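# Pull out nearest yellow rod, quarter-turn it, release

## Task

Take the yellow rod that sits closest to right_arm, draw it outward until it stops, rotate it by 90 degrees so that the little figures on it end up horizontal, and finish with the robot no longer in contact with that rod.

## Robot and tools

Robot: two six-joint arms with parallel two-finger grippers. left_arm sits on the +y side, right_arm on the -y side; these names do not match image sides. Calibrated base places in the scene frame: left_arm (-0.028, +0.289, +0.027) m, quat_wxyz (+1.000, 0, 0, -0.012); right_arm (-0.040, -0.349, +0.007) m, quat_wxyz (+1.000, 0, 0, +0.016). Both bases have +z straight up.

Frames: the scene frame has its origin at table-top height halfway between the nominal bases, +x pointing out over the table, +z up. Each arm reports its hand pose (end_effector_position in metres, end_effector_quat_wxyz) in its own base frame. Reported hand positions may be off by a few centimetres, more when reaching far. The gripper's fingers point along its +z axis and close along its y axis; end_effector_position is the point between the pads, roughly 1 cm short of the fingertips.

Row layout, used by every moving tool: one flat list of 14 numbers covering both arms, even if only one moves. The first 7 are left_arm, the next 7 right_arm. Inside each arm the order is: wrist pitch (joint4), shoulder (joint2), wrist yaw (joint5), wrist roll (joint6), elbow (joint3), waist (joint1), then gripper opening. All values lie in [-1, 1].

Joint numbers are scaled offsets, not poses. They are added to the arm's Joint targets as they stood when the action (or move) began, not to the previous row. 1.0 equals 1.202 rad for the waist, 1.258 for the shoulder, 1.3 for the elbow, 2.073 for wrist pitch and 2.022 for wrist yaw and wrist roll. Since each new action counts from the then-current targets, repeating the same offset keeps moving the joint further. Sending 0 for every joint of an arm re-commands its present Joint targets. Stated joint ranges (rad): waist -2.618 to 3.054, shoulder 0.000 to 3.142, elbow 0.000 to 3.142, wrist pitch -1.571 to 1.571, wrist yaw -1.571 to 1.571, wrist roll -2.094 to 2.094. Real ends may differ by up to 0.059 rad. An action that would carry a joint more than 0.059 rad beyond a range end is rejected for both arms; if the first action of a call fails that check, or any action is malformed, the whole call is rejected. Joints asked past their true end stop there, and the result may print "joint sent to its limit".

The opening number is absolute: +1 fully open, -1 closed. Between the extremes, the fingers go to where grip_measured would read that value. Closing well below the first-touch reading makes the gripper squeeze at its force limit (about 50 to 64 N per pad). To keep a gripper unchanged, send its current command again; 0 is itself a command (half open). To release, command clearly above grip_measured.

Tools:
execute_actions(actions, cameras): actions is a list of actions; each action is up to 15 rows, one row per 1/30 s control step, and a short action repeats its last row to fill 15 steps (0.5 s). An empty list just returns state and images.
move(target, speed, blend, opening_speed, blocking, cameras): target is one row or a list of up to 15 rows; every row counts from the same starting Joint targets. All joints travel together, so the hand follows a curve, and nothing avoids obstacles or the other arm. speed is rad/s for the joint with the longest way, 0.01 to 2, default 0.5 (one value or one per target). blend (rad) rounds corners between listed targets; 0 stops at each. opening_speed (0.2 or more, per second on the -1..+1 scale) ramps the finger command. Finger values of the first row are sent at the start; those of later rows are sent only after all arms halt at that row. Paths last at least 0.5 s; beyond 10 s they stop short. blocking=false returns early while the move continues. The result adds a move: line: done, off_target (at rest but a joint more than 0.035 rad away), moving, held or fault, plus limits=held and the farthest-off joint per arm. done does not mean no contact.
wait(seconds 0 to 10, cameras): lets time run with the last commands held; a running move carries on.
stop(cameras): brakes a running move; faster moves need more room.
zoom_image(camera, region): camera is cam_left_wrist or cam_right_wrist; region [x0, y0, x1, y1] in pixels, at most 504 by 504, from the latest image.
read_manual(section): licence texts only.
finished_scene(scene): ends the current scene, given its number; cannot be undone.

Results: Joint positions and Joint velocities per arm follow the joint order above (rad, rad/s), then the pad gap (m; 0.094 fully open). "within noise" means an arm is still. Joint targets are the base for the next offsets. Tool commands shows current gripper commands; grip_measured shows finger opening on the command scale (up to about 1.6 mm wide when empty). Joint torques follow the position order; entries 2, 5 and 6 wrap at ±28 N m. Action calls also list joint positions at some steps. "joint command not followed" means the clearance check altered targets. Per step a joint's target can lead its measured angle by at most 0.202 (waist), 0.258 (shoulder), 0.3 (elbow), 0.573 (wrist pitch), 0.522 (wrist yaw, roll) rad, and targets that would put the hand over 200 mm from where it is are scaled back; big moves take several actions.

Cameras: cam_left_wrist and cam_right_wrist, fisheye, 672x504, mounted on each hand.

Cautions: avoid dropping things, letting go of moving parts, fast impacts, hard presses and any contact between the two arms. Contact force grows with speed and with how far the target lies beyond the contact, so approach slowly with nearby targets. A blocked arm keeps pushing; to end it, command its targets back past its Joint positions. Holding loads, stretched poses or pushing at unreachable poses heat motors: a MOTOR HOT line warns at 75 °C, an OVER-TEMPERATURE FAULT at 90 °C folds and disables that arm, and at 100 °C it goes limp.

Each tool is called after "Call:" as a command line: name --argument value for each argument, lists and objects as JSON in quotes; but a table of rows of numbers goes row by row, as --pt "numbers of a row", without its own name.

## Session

Call:
execute_actions --actions '[]'

Scene clock: 0.00 s.
left_arm: end_effector_position=(+0.3899, -0.0004, +0.1147) grip_measured=+1.000 end_effector_quat_wxyz=(+0.609, -0.026, +0.793, +0.006) | right_arm: end_effector_position=(+0.3960, -0.0474, +0.1154) grip_measured=+1.000 end_effector_quat_wxyz=(+0.595, +0.094, +0.794, -0.086)
Joint names: [wrist pitch, shoulder, wrist yaw, wrist roll, elbow, waist]
Joint positions: left_arm=[0.911 1.495 -0.08 -0.043 0.322 -0.04 0.094] | right_arm=[0.848 1.518 0.234 0.044 0.38 -0.018 0.094]
Joint velocities: within noise
Joint torques (N m): no reading
Heat: left arm: 42 °C; right arm: 39 °C.
Joint targets: left_arm=[0.899 1.493 -0.081 -0.042 0.324 -0.040] | right_arm=[0.838 1.516 0.234 0.045 0.382 -0.018]
Tool commands: left_gripper/opening=+1.0 right_gripper/opening=+1.0
camera_calibration:
cam_left_wrist: T_world_to_cam=[[0.0221485, -0.980286, 0.196339, -0.0421067], [-0.59358, -0.17092, -0.786415, 0.35714], [0.80447, -0.0991248, -0.585664, -0.125416], [0, 0, 0, 1]] pos_world=[0.313817, 0.00733401, 0.215676]
cam_right_wrist: T_world_to_cam=[[-0.243977, -0.947101, 0.208508, 0.018364], [-0.655381, 0.00254793, -0.755294, 0.379491], [0.714808, -0.320927, -0.621334, -0.108822], [0, 0, 0, 1]] pos_world=[0.330979, -0.0184984, 0.215183]

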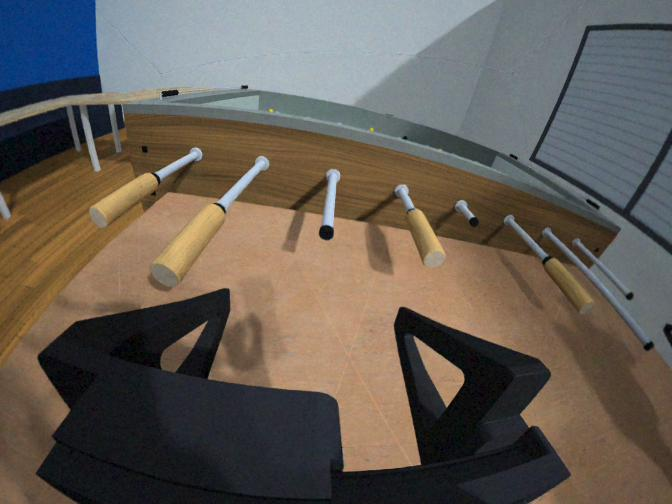

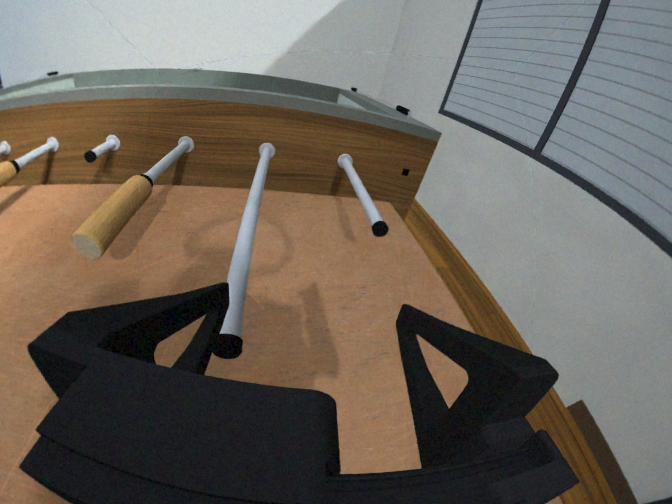

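Call:
move --pt "-0.434 0.034 0.04 0.02 0.751 -0.283 1 -0.163 -0.013 0.107 -0.368 0.398 0.348 0.2" --pt "-0.434 0.034 0.04 0.02 0.751 -0.283 1 0.2446 0.516 0.1588 -0.7146 0.237 0.435 0.2" --speed 1.0 --blend 0.15

Call:
zoom_image --camera "cam_left_wrist" --region '[250, 120, 480, 293]'

Scene clock: 32.30 s.
left_arm: end_effector_position=(+0.4663, -0.1814, +0.3295) grip_measured=+1.000 end_effector_quat_wxyz=(+0.616, +0.138, +0.766, -0.117) | right_arm: end_effector_position=(+0.4609, +0.1462, +0.0785) grip_measured=+0.202 end_effector_quat_wxyz=(+0.491, -0.477, +0.565, -0.460)
Joint names: [wrist pitch, shoulder, wrist yaw, wrist roll, elbow, waist]
Joint positions: left_arm=[0.024 1.515 -0.012 -0.011 1.276 -0.377 0.094] | right_arm=[1.342 2.153 0.547 -1.397 0.7 0.498 0.056]
Joint velocities: within noise
Joint torques (N m): left_arm=[1.77 -6.65 0.1 0.11 9.48 -0.36] | right_arm=[1.74 -7.25 0.18 -0.05 2.99 0.65]
Heat: left arm: 42 °C; right arm: 41 °C.
Joint targets: left_arm=[0.000 1.536 0.000 -0.002 1.300 -0.380] | right_arm=[1.345 2.164 0.555 -1.400 0.690 0.505]
move: done
camera_calibration:
cam_left_wrist: T_world_to_cam=[[-0.380695, -0.90647, 0.182711, -0.0576538], [-0.573482, 0.0764447, -0.815644, 0.585624], [0.725389, -0.415293, -0.548947, -0.111552], [0, 0, 0, 1]] pos_world=[0.394815, -0.143356, 0.426958]
cam_right_wrist: T_world_to_cam=[[0.0478401, 0.06094, 0.996994, -0.118527], [-0.440386, -0.894602, 0.0758131, 0.360535], [0.896533, -0.44269, -0.0159607, -0.229435], [0, 0, 0, 1]] pos_world=[0.370142, 0.22819, 0.0871753]

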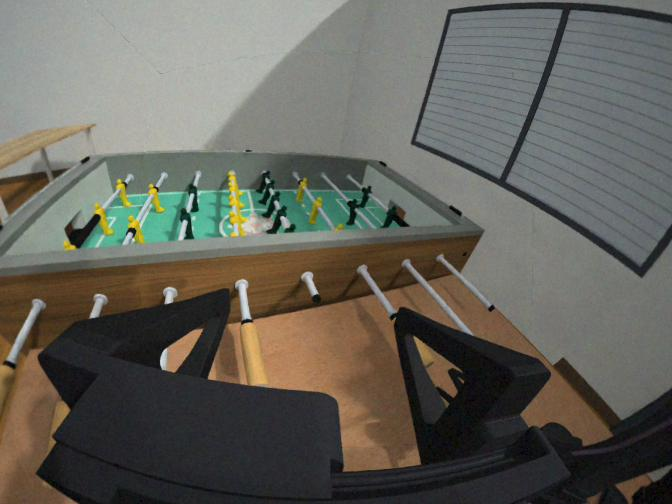

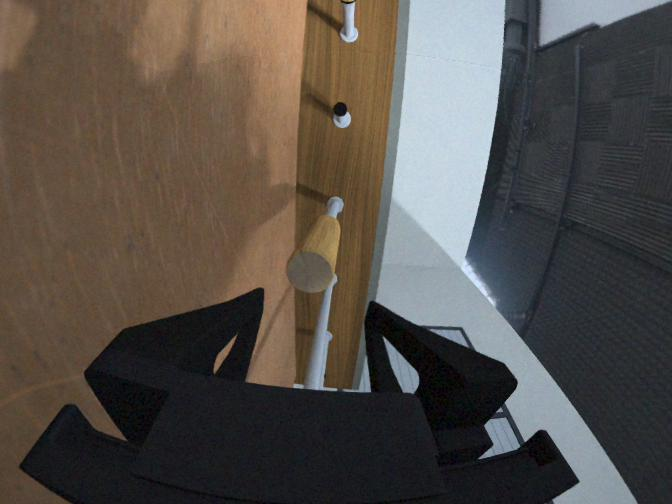

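Scaled by 2.191 from the camera's 672x504 image, which has a finer 960x720 frame.

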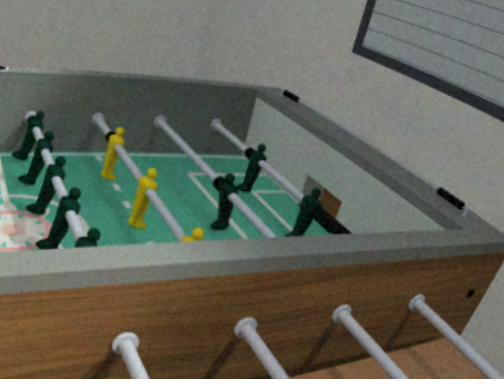

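Call:
move --target '[0,0,0,0,0,0,1,0.0227,0.2035,-0.0297,0,0.25,-0.079,0.2]' --speed 0.4 --cameras '["cam_right_wrist"]'

Scene clock: 47.73 s.
left_arm: end_effector_position=(+0.4663, -0.1813, +0.3294) grip_measured=+1.000 end_effector_quat_wxyz=(+0.616, +0.138, +0.767, -0.116) | right_arm: end_effector_position=(+0.5292, +0.1407, +0.0632) grip_measured=+0.202 end_effector_quat_wxyz=(+0.516, -0.435, +0.562, -0.477)
Joint names: [wrist pitch, shoulder, wrist yaw, wrist roll, elbow, waist]
Joint positions: left_arm=[0.024 1.515 -0.012 -0.011 1.276 -0.377 0.094] | right_arm=[1.389 2.397 0.503 -1.398 0.995 0.416 0.056]
Joint velocities: within noise
Joint torques (N m): left_arm=[1.79 -6.6 0.1 0.1 9.46 -0.38] | right_arm=[1.68 -8.25 -0.11 -0.01 5.53 -0.46]
Heat: left arm: 43 °C; right arm: 42 °C.
Joint targets: left_arm=[0.000 1.536 0.000 -0.001 1.300 -0.380] | right_arm=[1.392 2.420 0.495 -1.400 1.016 0.410]
move: done
camera_calibration:
cam_right_wrist: T_world_to_cam=[[-0.0366276, 0.0162, 0.999198, -0.0553072], [-0.477665, -0.878536, -0.00326604, 0.409327], [0.877778, -0.477401, 0.0399168, -0.282087], [0, 0, 0, 1]] pos_world=[0.441105, 0.225836, 0.0678597]
Images, in order (width x height): cam_right_wrist 672x504.

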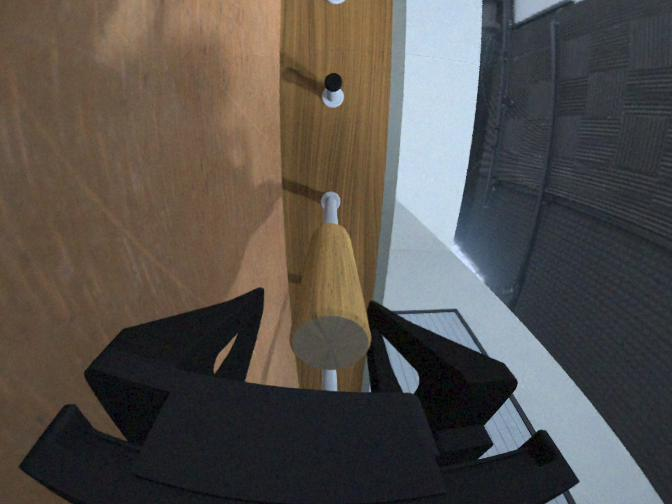

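Call:
move --pt "0 0 0 0 0 0 1 0 -0.036 0 0 0 0 0.2" --pt "0 0 0 0 0 0 1 0 -0.036 0 0 0 0 -0.6" --pt "0 0 0 0 0 0 1 0 -0.036 0 0.742 0 0 -0.6" --pt "0 0 0 0 0 0 1 -0.0275 -0.159 0.0386 0.762 -0.174 0.0649 -0.6" --pt "0 0 0 0 0 0 1 -0.0217 -0.2464 0.0816 0.781 -0.310 0.1373 -0.6" --speed '[0.3,0.5,1.0,0.25,0.2]' --blend '[0,0,0,0.05,0]' --opening_speed 1.5

Call:
zoom_image --camera "cam_left_wrist" --region '[250, 120, 480, 293]'

Scene clock: 71.00 s.
left_arm: end_effector_position=(+0.4663, -0.1813, +0.3294) grip_measured=+1.000 end_effector_quat_wxyz=(+0.616, +0.138, +0.767, -0.116) | right_arm: end_effector_position=(+0.4469, +0.1512, +0.0637) grip_measured=-0.313 end_effector_quat_wxyz=(+0.656, +0.048, +0.753, -0.003)
Joint names: [wrist pitch, shoulder, wrist yaw, wrist roll, elbow, waist]
Joint positions: left_arm=[0.024 1.515 -0.012 -0.011 1.276 -0.377 0.094] | right_arm=[1.314 2.154 0.602 0.154 0.672 0.54 0.032]
Joint velocities: within noise
Joint torques (N m): left_arm=[1.79 -6.67 0.1 0.09 9.44 -0.34] | right_arm=[1.98 -11.7 0.74 0.27 -0.79 3.22]
Heat: left arm: 43 °C; right arm: 42 °C.
Joint targets: left_arm=[0.000 1.536 0.000 -0.002 1.300 -0.380] | right_arm=[1.347 2.111 0.660 0.179 0.613 0.575]
move: off_target (right_arm); right_arm: the elbow is farthest, 0.059 rad from its target
camera_calibration:
cam_left_wrist: T_world_to_cam=[[-0.380728, -0.906528, 0.182352, -0.0575142], [-0.573657, 0.0768899, -0.815479, 0.585645], [0.725234, -0.415084, -0.54931, -0.111355], [0, 0, 0, 1]] pos_world=[0.39482, -0.14339, 0.4269]
cam_right_wrist: T_world_to_cam=[[-0.100111, -0.986948, 0.126143, 0.176682], [-0.52615, -0.055091, -0.848605, 0.330229], [0.844478, -0.151325, -0.513767, -0.203975], [0, 0, 0, 1]] pos_world=[0.363691, 0.161702, 0.153151]

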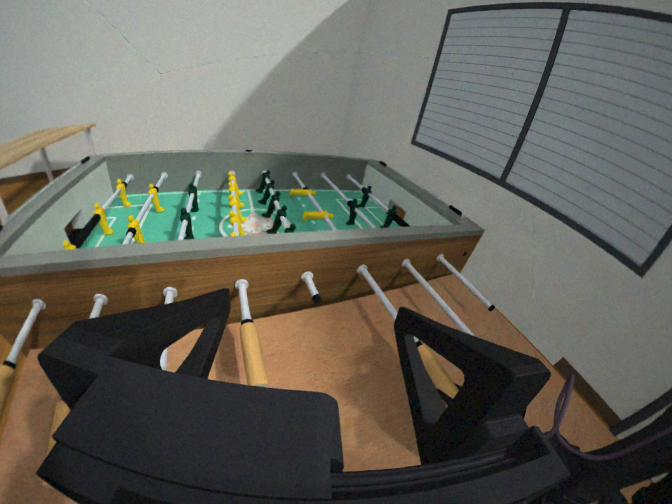

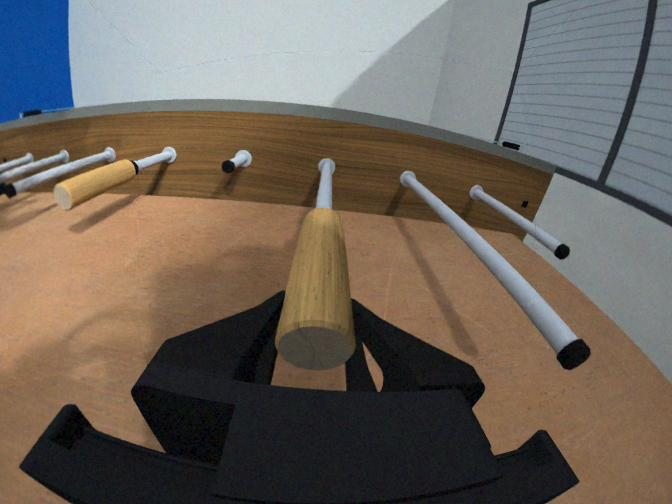

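Scaled by 2.191 from the camera's 672x504 image, which has a finer 960x720 frame.

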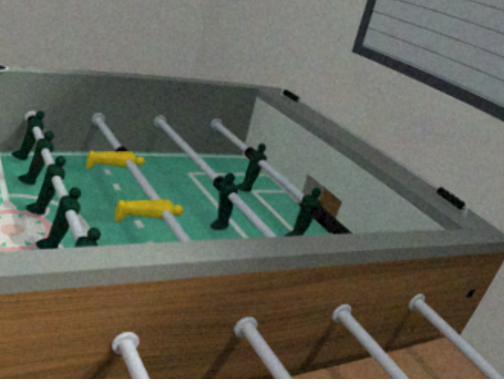

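Call:
move --target '[0,0,0,0,0,0,1,0.002,-0.03,0.012,0.004,-0.045,0.024,-0.6]' --speed 0.2 --cameras '[]'

Scene clock: 77.50 s.
left_arm: end_effector_position=(+0.4663, -0.1813, +0.3294) grip_measured=+1.000 end_effector_quat_wxyz=(+0.616, +0.138, +0.767, -0.116) | right_arm: end_effector_position=(+0.4459, +0.1511, +0.0656) grip_measured=-0.313 end_effector_quat_wxyz=(+0.652, +0.047, +0.756, -0.003)
Joint names: [wrist pitch, shoulder, wrist yaw, wrist roll, elbow, waist]
Joint positions: left_arm=[0.023 1.515 -0.012 -0.011 1.276 -0.377 0.094] | right_arm=[1.284 2.132 0.599 0.16 0.668 0.54 0.032]
Joint velocities: within noise
Joint torques (N m): left_arm=[1.79 -6.67 0.1 0.1 9.43 -0.36] | right_arm=[2.29 -12.94 1.04 0.31 -4.92 5.79]
Heat: left arm: 43 °C; right arm: 43 °C.
Joint targets: left_arm=[-0.001 1.536 0.000 -0.002 1.300 -0.380] | right_arm=[1.351 2.073 0.685 0.188 0.554 0.604]
move: off_target (right_arm); right_arm: the elbow is farthest, 0.113 rad from its target
No camera images: "cameras" was empty.

Call:
move --pt "0 0 0 0 0 0 1 -0.0323 0.0469 -0.0425 -0.0138 0.0877 -0.0532 -0.6" --pt "0 0 0 0 0 0 1 -0.0323 0.0469 -0.0425 -0.0138 0.0877 -0.0532 0.3" --pt "0 0 0 0 0 0 1 -0.003 -0.034 0.026 0 -0.035 0.041 0.3" --speed 0.4 --opening_speed 2

Call:
zoom_image --camera "cam_left_wrist" --region '[250, 120, 480, 293]'

Scene clock: 89.10 s.
left_arm: end_effector_position=(+0.4663, -0.1813, +0.3294) grip_measured=+1.000 end_effector_quat_wxyz=(+0.616, +0.138, +0.767, -0.116) | right_arm: end_effector_position=(+0.4000, +0.1559, +0.0757) grip_measured=+0.298 end_effector_quat_wxyz=(+0.659, +0.054, +0.750, -0.009)
Joint names: [wrist pitch, shoulder, wrist yaw, wrist roll, elbow, waist]
Joint positions: left_arm=[0.023 1.515 -0.012 -0.011 1.276 -0.377 0.094] | right_arm=[1.346 2.046 0.727 0.177 0.523 0.649 0.061]
Joint velocities: within noise
Joint torques (N m): left_arm=[1.79 -6.65 0.11 0.1 9.5 -0.34] | right_arm=[1.6 -8.25 0.21 0.13 2.18 0.44]
Heat: left arm: 43 °C; right arm: 46 °C.
Joint targets: left_arm=[0.000 1.536 0.000 -0.002 1.300 -0.380] | right_arm=[1.345 2.030 0.737 0.187 0.509 0.653]
move: done
camera_calibration:
cam_left_wrist: T_world_to_cam=[[-0.380664, -0.906554, 0.18236, -0.057535], [-0.573946, 0.0770044, -0.815265, 0.585643], [0.725039, -0.415006, -0.549626, -0.111181], [0, 0, 0, 1]] pos_world=[0.394836, -0.143396, 0.426838]
cam_right_wrist: T_world_to_cam=[[-0.117877, -0.984998, 0.12603, 0.181861], [-0.521252, -0.0466499, -0.852127, 0.312923], [0.845222, -0.16614, -0.507933, -0.155903], [0, 0, 0, 1]] pos_world=[0.316322, 0.167829, 0.164542]

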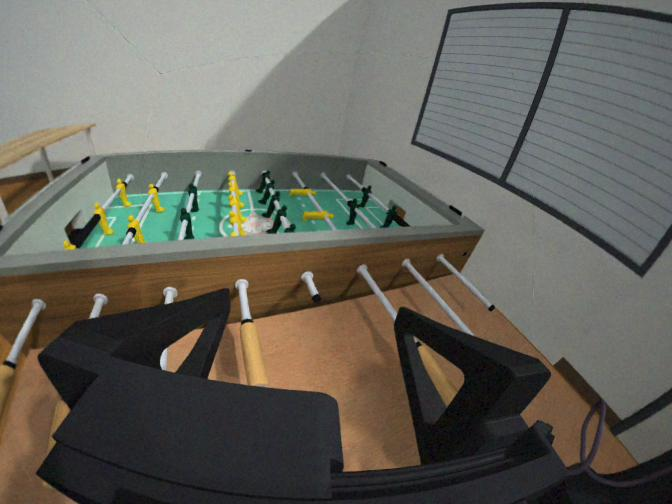

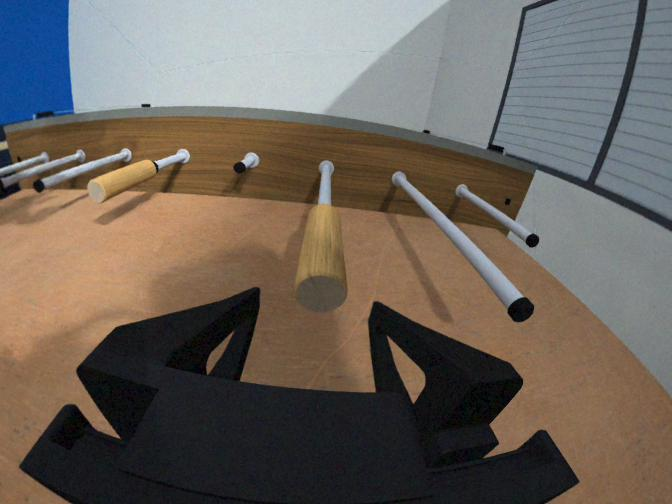

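Scaled by 2.191 from the camera's 672x504 image, which has a finer 960x720 frame.

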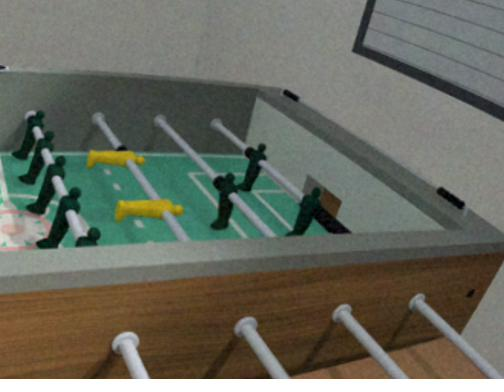

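Call:
finished_scene --scene 2

The scene is finished: the task was done.


## Next scene

The same job, from a new start.

Call:
execute_actions --actions '[]'

Scene clock: 0.00 s.
left_arm: end_effector_position=(+0.4127, +0.0165, +0.1264) grip_measured=+1.000 end_effector_quat_wxyz=(+0.618, -0.002, +0.786, +0.007) | right_arm: end_effector_position=(+0.3903, -0.0463, +0.1052) grip_measured=+1.000 end_effector_quat_wxyz=(+0.587, +0.098, +0.798, -0.097)
Joint names: [wrist pitch, shoulder, wrist yaw, wrist roll, elbow, waist]
Joint positions: left_arm=[0.901 1.55 0.039 0.018 0.411 0.054 0.094] | right_arm=[0.871 1.537 0.276 0.046 0.357 0.003 0.094]
Joint velocities: within noise
Joint torques (N m): no reading
Heat: left arm: 41 °C; right arm: 38 °C.
Joint targets: left_arm=[0.890 1.548 0.039 0.020 0.413 0.054] | right_arm=[0.861 1.535 0.277 0.048 0.359 0.003]
Tool commands: left_gripper/opening=+1.0 right_gripper/opening=+1.0
camera_calibration:
cam_left_wrist: T_world_to_cam=[[-0.0177715, -0.985886, 0.166469, -0.00802584], [-0.580773, -0.125349, -0.804357, 0.379017], [0.813871, -0.110976, -0.570349, -0.140832], [0, 0, 0, 1]] pos_world=[0.334599, 0.0239679, 0.225878]
cam_right_wrist: T_world_to_cam=[[-0.258995, -0.939858, 0.222685, 0.0248201], [-0.669392, 0.00845401, -0.742861, 0.372449], [0.696301, -0.341461, -0.631323, -0.10339], [0, 0, 0, 1]] pos_world=[0.327733, -0.0151249, 0.205878]

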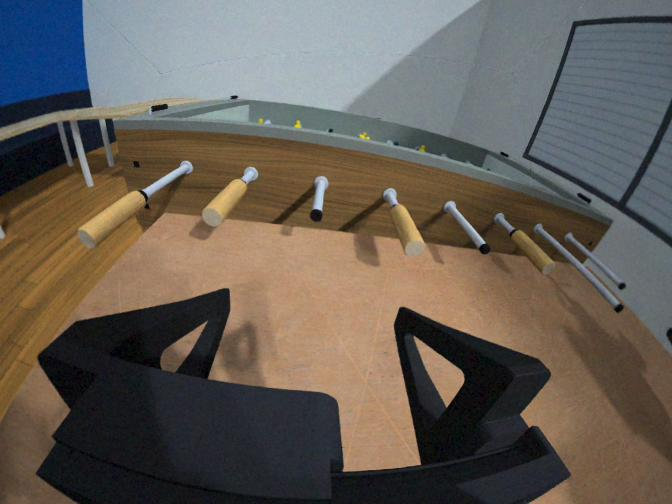

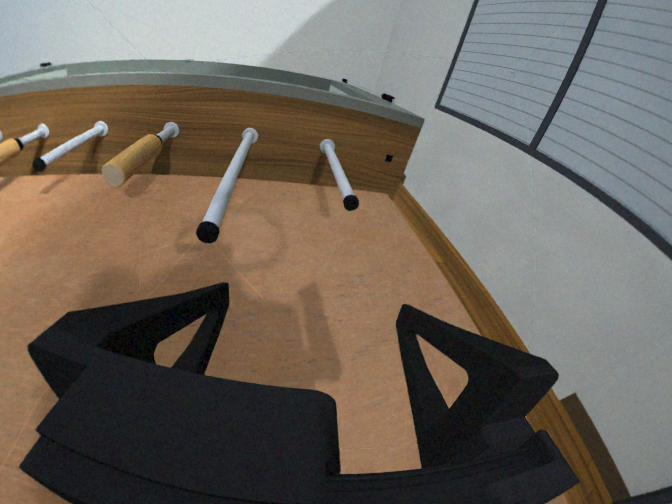

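Call:
move --pt "-0.429 -0.0095 -0.0193 -0.01 0.682 -0.361 1 -0.174 -0.028 0.0856 -0.370 0.416 0.347 0.2" --pt "-0.429 -0.0095 -0.0193 -0.01 0.682 -0.361 1 0.1876 0.7576 0.1103 -0.7161 0.670 0.3552 0.2" --speed 1.0 --blend 0.15

Call:
zoom_image --camera "cam_left_wrist" --region '[250, 120, 480, 293]'

Scene clock: 17.53 s.
left_arm: end_effector_position=(+0.4712, -0.1884, +0.3119) grip_measured=+1.000 end_effector_quat_wxyz=(+0.602, +0.155, +0.775, -0.118) | right_arm: end_effector_position=(+0.5686, +0.1657, +0.0681) grip_measured=+0.201 end_effector_quat_wxyz=(+0.523, -0.439, +0.557, -0.473)
Joint names: [wrist pitch, shoulder, wrist yaw, wrist roll, elbow, waist]
Joint positions: left_arm=[0.024 1.55 0.013 0.007 1.275 -0.378 0.094] | right_arm=[1.247 2.464 0.492 -1.399 1.209 0.424 0.056]
Joint velocities: within noise
Joint torques (N m): left_arm=[1.73 -10.67 -0.13 -0.07 9.78 -0.24] | right_arm=[1.72 -9.44 0.14 -0.01 6.28 0.55]
Heat: left arm: 41 °C; right arm: 39 °C.
Joint targets: left_arm=[0.000 1.536 0.000 -0.001 1.300 -0.379] | right_arm=[1.250 2.488 0.500 -1.400 1.230 0.430]
move: done
camera_calibration:
cam_left_wrist: T_world_to_cam=[[-0.401373, -0.89958, 0.172205, -0.0446259], [-0.594408, 0.112794, -0.796214, 0.58521], [0.696834, -0.421939, -0.579991, -0.105798], [0, 0, 0, 1]] pos_world=[0.403666, -0.150793, 0.412275]
cam_right_wrist: T_world_to_cam=[[-0.041723, 0.0135051, 0.999038, -0.0558658], [-0.459779, -0.888004, -0.0071977, 0.441704], [0.887053, -0.459637, 0.0432596, -0.313334], [0, 0, 0, 1]] pos_world=[0.478699, 0.24897, 0.072546]

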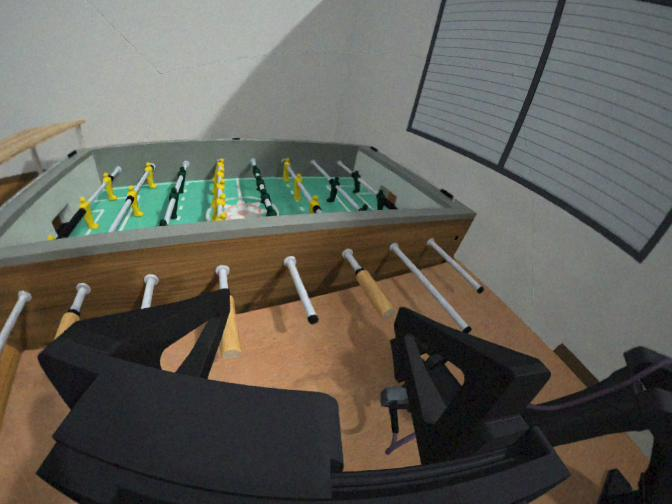

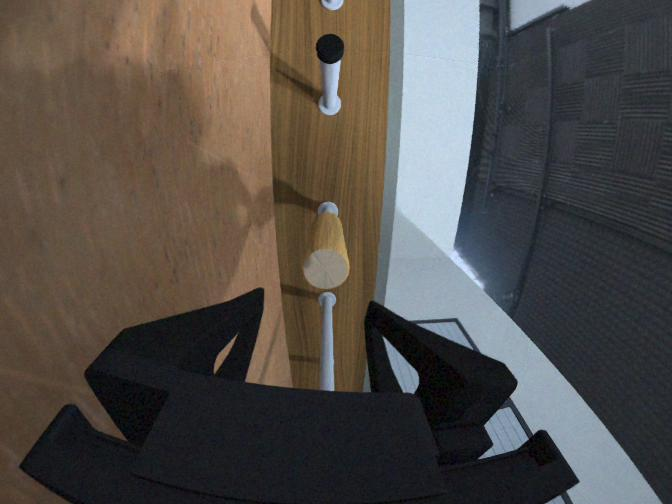

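Scaled by 2.191 from the camera's 672x504 image, which has a finer 960x720 frame.

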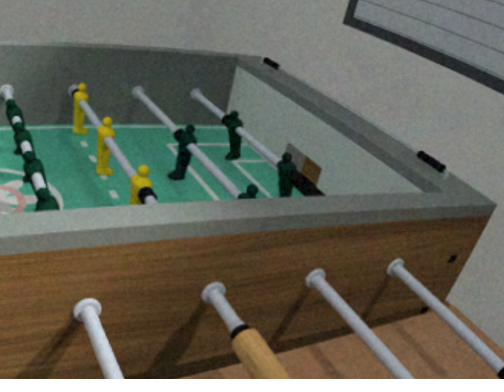

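Call:
move --target '[0,0,0,0,0,0,1,-0.1153,0.1312,-0.0321,0,0.2977,-0.0666,0.2]' --speed 0.45 --cameras '["cam_right_wrist"]'

Scene clock: 38.43 s.
left_arm: end_effector_position=(+0.4712, -0.1884, +0.3118) grip_measured=+1.000 end_effector_quat_wxyz=(+0.601, +0.155, +0.775, -0.118) | right_arm: end_effector_position=(+0.6433, +0.1587, +0.0704) grip_measured=+0.201 end_effector_quat_wxyz=(+0.520, -0.432, +0.560, -0.479)
Joint names: [wrist pitch, shoulder, wrist yaw, wrist roll, elbow, waist]
Joint positions: left_arm=[0.024 1.55 0.013 0.007 1.275 -0.378 0.094] | right_arm=[1.029 2.623 0.444 -1.4 1.593 0.356 0.056]
Joint velocities: within noise
Joint torques (N m): left_arm=[1.74 -10.59 -0.13 -0.07 9.73 -0.23] | right_arm=[1.57 -10.67 -0.06 0 7.53 -0.49]
Heat: left arm: 42 °C; right arm: 40 °C.
Joint targets: left_arm=[0.000 1.536 0.000 -0.001 1.300 -0.379] | right_arm=[1.011 2.653 0.435 -1.400 1.617 0.350]
move: done
camera_calibration:
cam_right_wrist: T_world_to_cam=[[-0.047636, 0.0127573, 0.998783, -0.0509592], [-0.477576, -0.878515, -0.0115563, 0.480154], [0.877298, -0.477545, 0.0479415, -0.3741], [0, 0, 0, 1]] pos_world=[0.55508, 0.243823, 0.0743809]
Images, in order (width x height): cam_right_wrist 672x504.

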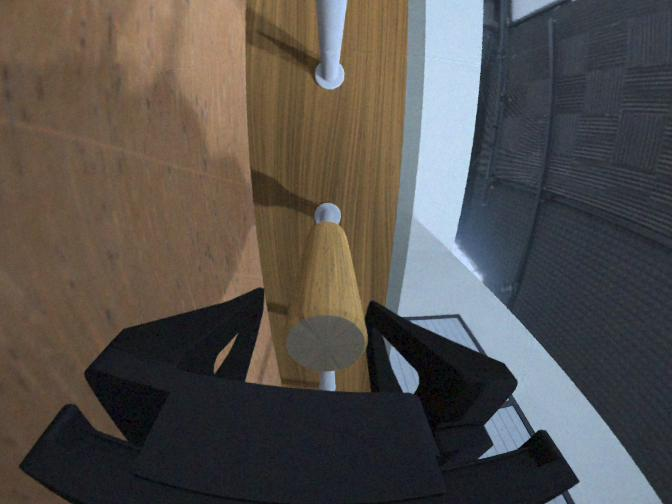

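Call:
move --pt "0 0 0 0 0 0 1 0 -0.032 0 0 0 0 0.2" --pt "0 0 0 0 0 0 1 0 -0.032 0 0 0 0 -0.6" --pt "0 0 0 0 0 0 1 0 -0.032 0 0.804 0 0 -0.6" --pt "0 0 0 0 0 0 1 0.1005 -0.1299 0.0346 0.804 -0.2669 0.0582 -0.6" --pt "0 0 0 0 0 0 1 0.1365 -0.2448 0.0712 0.819 -0.4715 0.1198 -0.6" --pt "0 0 0 0 0 0 1 0.1483 -0.3029 0.0974 0.829 -0.5715 0.1639 -0.6" --pt "0 0 0 0 0 0 1 0.1592 -0.368 0.1311 0.841 -0.6762 0.2205 -0.6" --speed '[0.3,0.5,1.0,0.35,0.35,0.3,0.2]' --blend '[0,0,0,0.05,0.05,0.03,0]' --opening_speed 1.5

Call:
zoom_image --camera "cam_left_wrist" --region '[250, 120, 480, 293]'

Scene clock: 56.33 s.
left_arm: end_effector_position=(+0.4712, -0.1884, +0.3117) grip_measured=+1.000 end_effector_quat_wxyz=(+0.601, +0.155, +0.775, -0.118) | right_arm: end_effector_position=(+0.4713, +0.1797, +0.0629) grip_measured=-0.315 end_effector_quat_wxyz=(+0.665, +0.092, +0.740, +0.046)
Joint names: [wrist pitch, shoulder, wrist yaw, wrist roll, elbow, waist]
Joint positions: left_arm=[0.024 1.55 0.013 0.007 1.275 -0.378 0.094] | right_arm=[1.282 2.241 0.619 0.272 0.822 0.569 0.032]
Joint velocities: within noise
Joint torques (N m): left_arm=[1.74 -10.63 -0.13 -0.07 9.78 -0.2] | right_arm=[2.18 -13.29 0.98 0.33 -2.35 4.19]
Heat: left arm: 42 °C; right arm: 43 °C.
Joint targets: left_arm=[0.000 1.536 0.000 -0.001 1.300 -0.379] | right_arm=[1.341 2.190 0.701 0.300 0.738 0.615]
move: off_target (right_arm); right_arm: the elbow is farthest, 0.084 rad from its target
camera_calibration:
cam_left_wrist: T_world_to_cam=[[-0.401251, -0.899629, 0.172237, -0.0446727], [-0.594973, 0.113018, -0.79576, 0.585203], [0.696423, -0.421776, -0.580603, -0.105451], [0, 0, 0, 1]] pos_world=[0.403694, -0.150804, 0.41215]
cam_right_wrist: T_world_to_cam=[[-0.104852, -0.994463, -0.0070426, 0.219236], [-0.495974, 0.0584287, -0.866369, 0.310426], [0.861983, -0.0873472, -0.499355, -0.241334], [0, 0, 0, 1]] pos_world=[0.384977, 0.178805, 0.149977]

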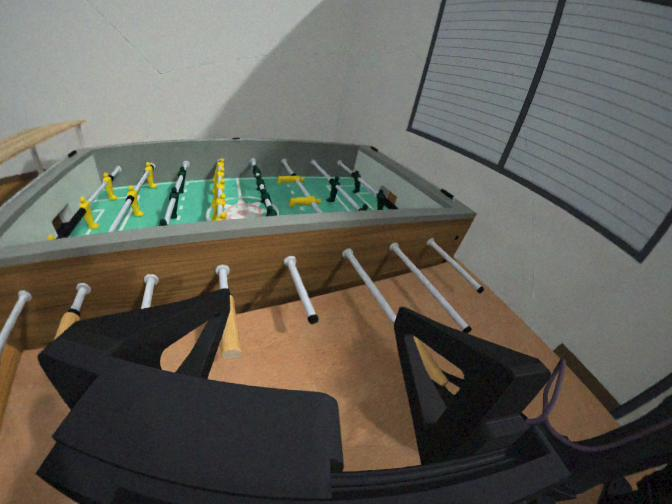

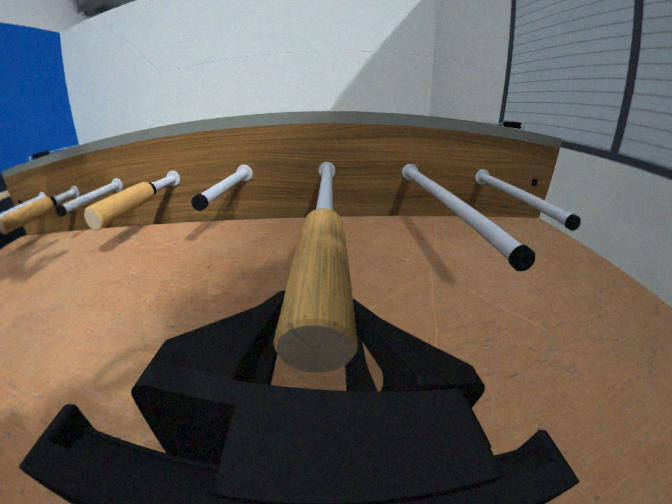

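Scaled by 2.191 from the camera's 672x504 image, which has a finer 960x720 frame.

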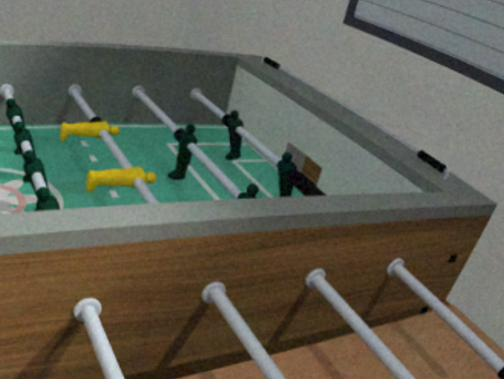

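Call:
move --pt "0 0 0 0 0 0 1 -0.0285 0.0405 -0.0406 -0.0138 0.0646 -0.0383 -0.6" --pt "0 0 0 0 0 0 1 -0.0285 0.0405 -0.0406 -0.0138 0.0646 -0.0383 0.3" --pt "0 0 0 0 0 0 1 0.0048 -0.0437 0.037 0 -0.066 0.0632 0.3" --speed 0.4 --opening_speed 2

Call:
zoom_image --camera "cam_left_wrist" --region '[250, 120, 480, 293]'

Scene clock: 69.13 s.
left_arm: end_effector_position=(+0.4712, -0.1884, +0.3117) grip_measured=+1.000 end_effector_quat_wxyz=(+0.601, +0.155, +0.775, -0.118) | right_arm: end_effector_position=(+0.4198, +0.1869, +0.0739) grip_measured=+0.298 end_effector_quat_wxyz=(+0.671, +0.103, +0.733, +0.040)
Joint names: [wrist pitch, shoulder, wrist yaw, wrist roll, elbow, waist]
Joint positions: left_arm=[0.024 1.55 0.013 0.007 1.275 -0.378 0.094] | right_arm=[1.353 2.152 0.765 0.292 0.667 0.688 0.061]
Joint velocities: within noise
Joint torques (N m): left_arm=[1.74 -10.61 -0.14 -0.07 9.78 -0.21] | right_arm=[1.57 -9.43 0.25 0.1 2.36 0.28]
Heat: left arm: 42 °C; right arm: 44 °C.
Joint targets: left_arm=[0.000 1.536 0.000 -0.001 1.300 -0.379] | right_arm=[1.351 2.135 0.775 0.300 0.652 0.691]
move: done
camera_calibration:
cam_left_wrist: T_world_to_cam=[[-0.401251, -0.899629, 0.172237, -0.0446727], [-0.594973, 0.113018, -0.79576, 0.585203], [0.696423, -0.421776, -0.580603, -0.105451], [0, 0, 0, 1]] pos_world=[0.403694, -0.150804, 0.41215]
cam_right_wrist: T_world_to_cam=[[-0.131149, -0.991242, -0.0154764, 0.232155], [-0.479768, 0.0771228, -0.873999, 0.284282], [0.867538, -0.107199, -0.485681, -0.190434], [0, 0, 0, 1]] pos_world=[0.332045, 0.187783, 0.159565]

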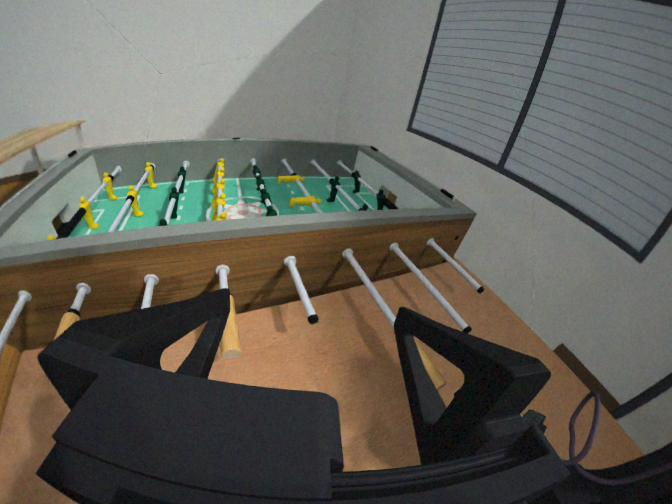

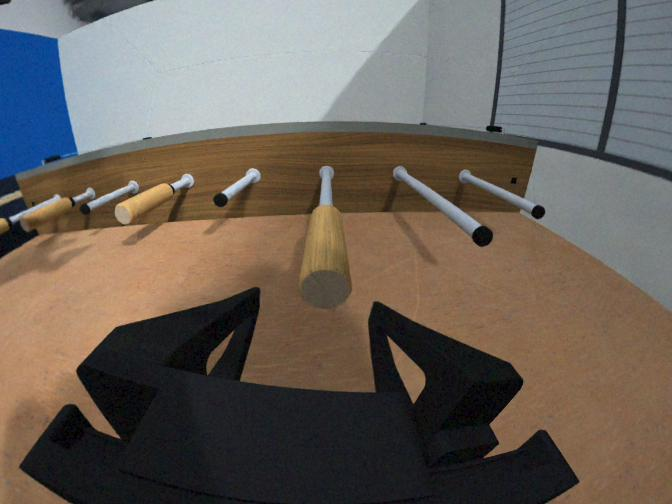

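Scaled by 2.191 from the camera's 672x504 image, which has a finer 960x720 frame.

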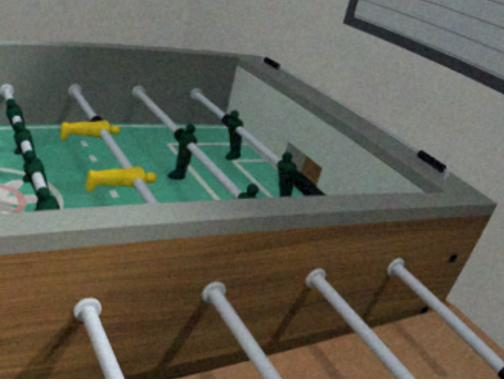

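Call:
finished_scene --scene 3

The scene is finished: the task was done.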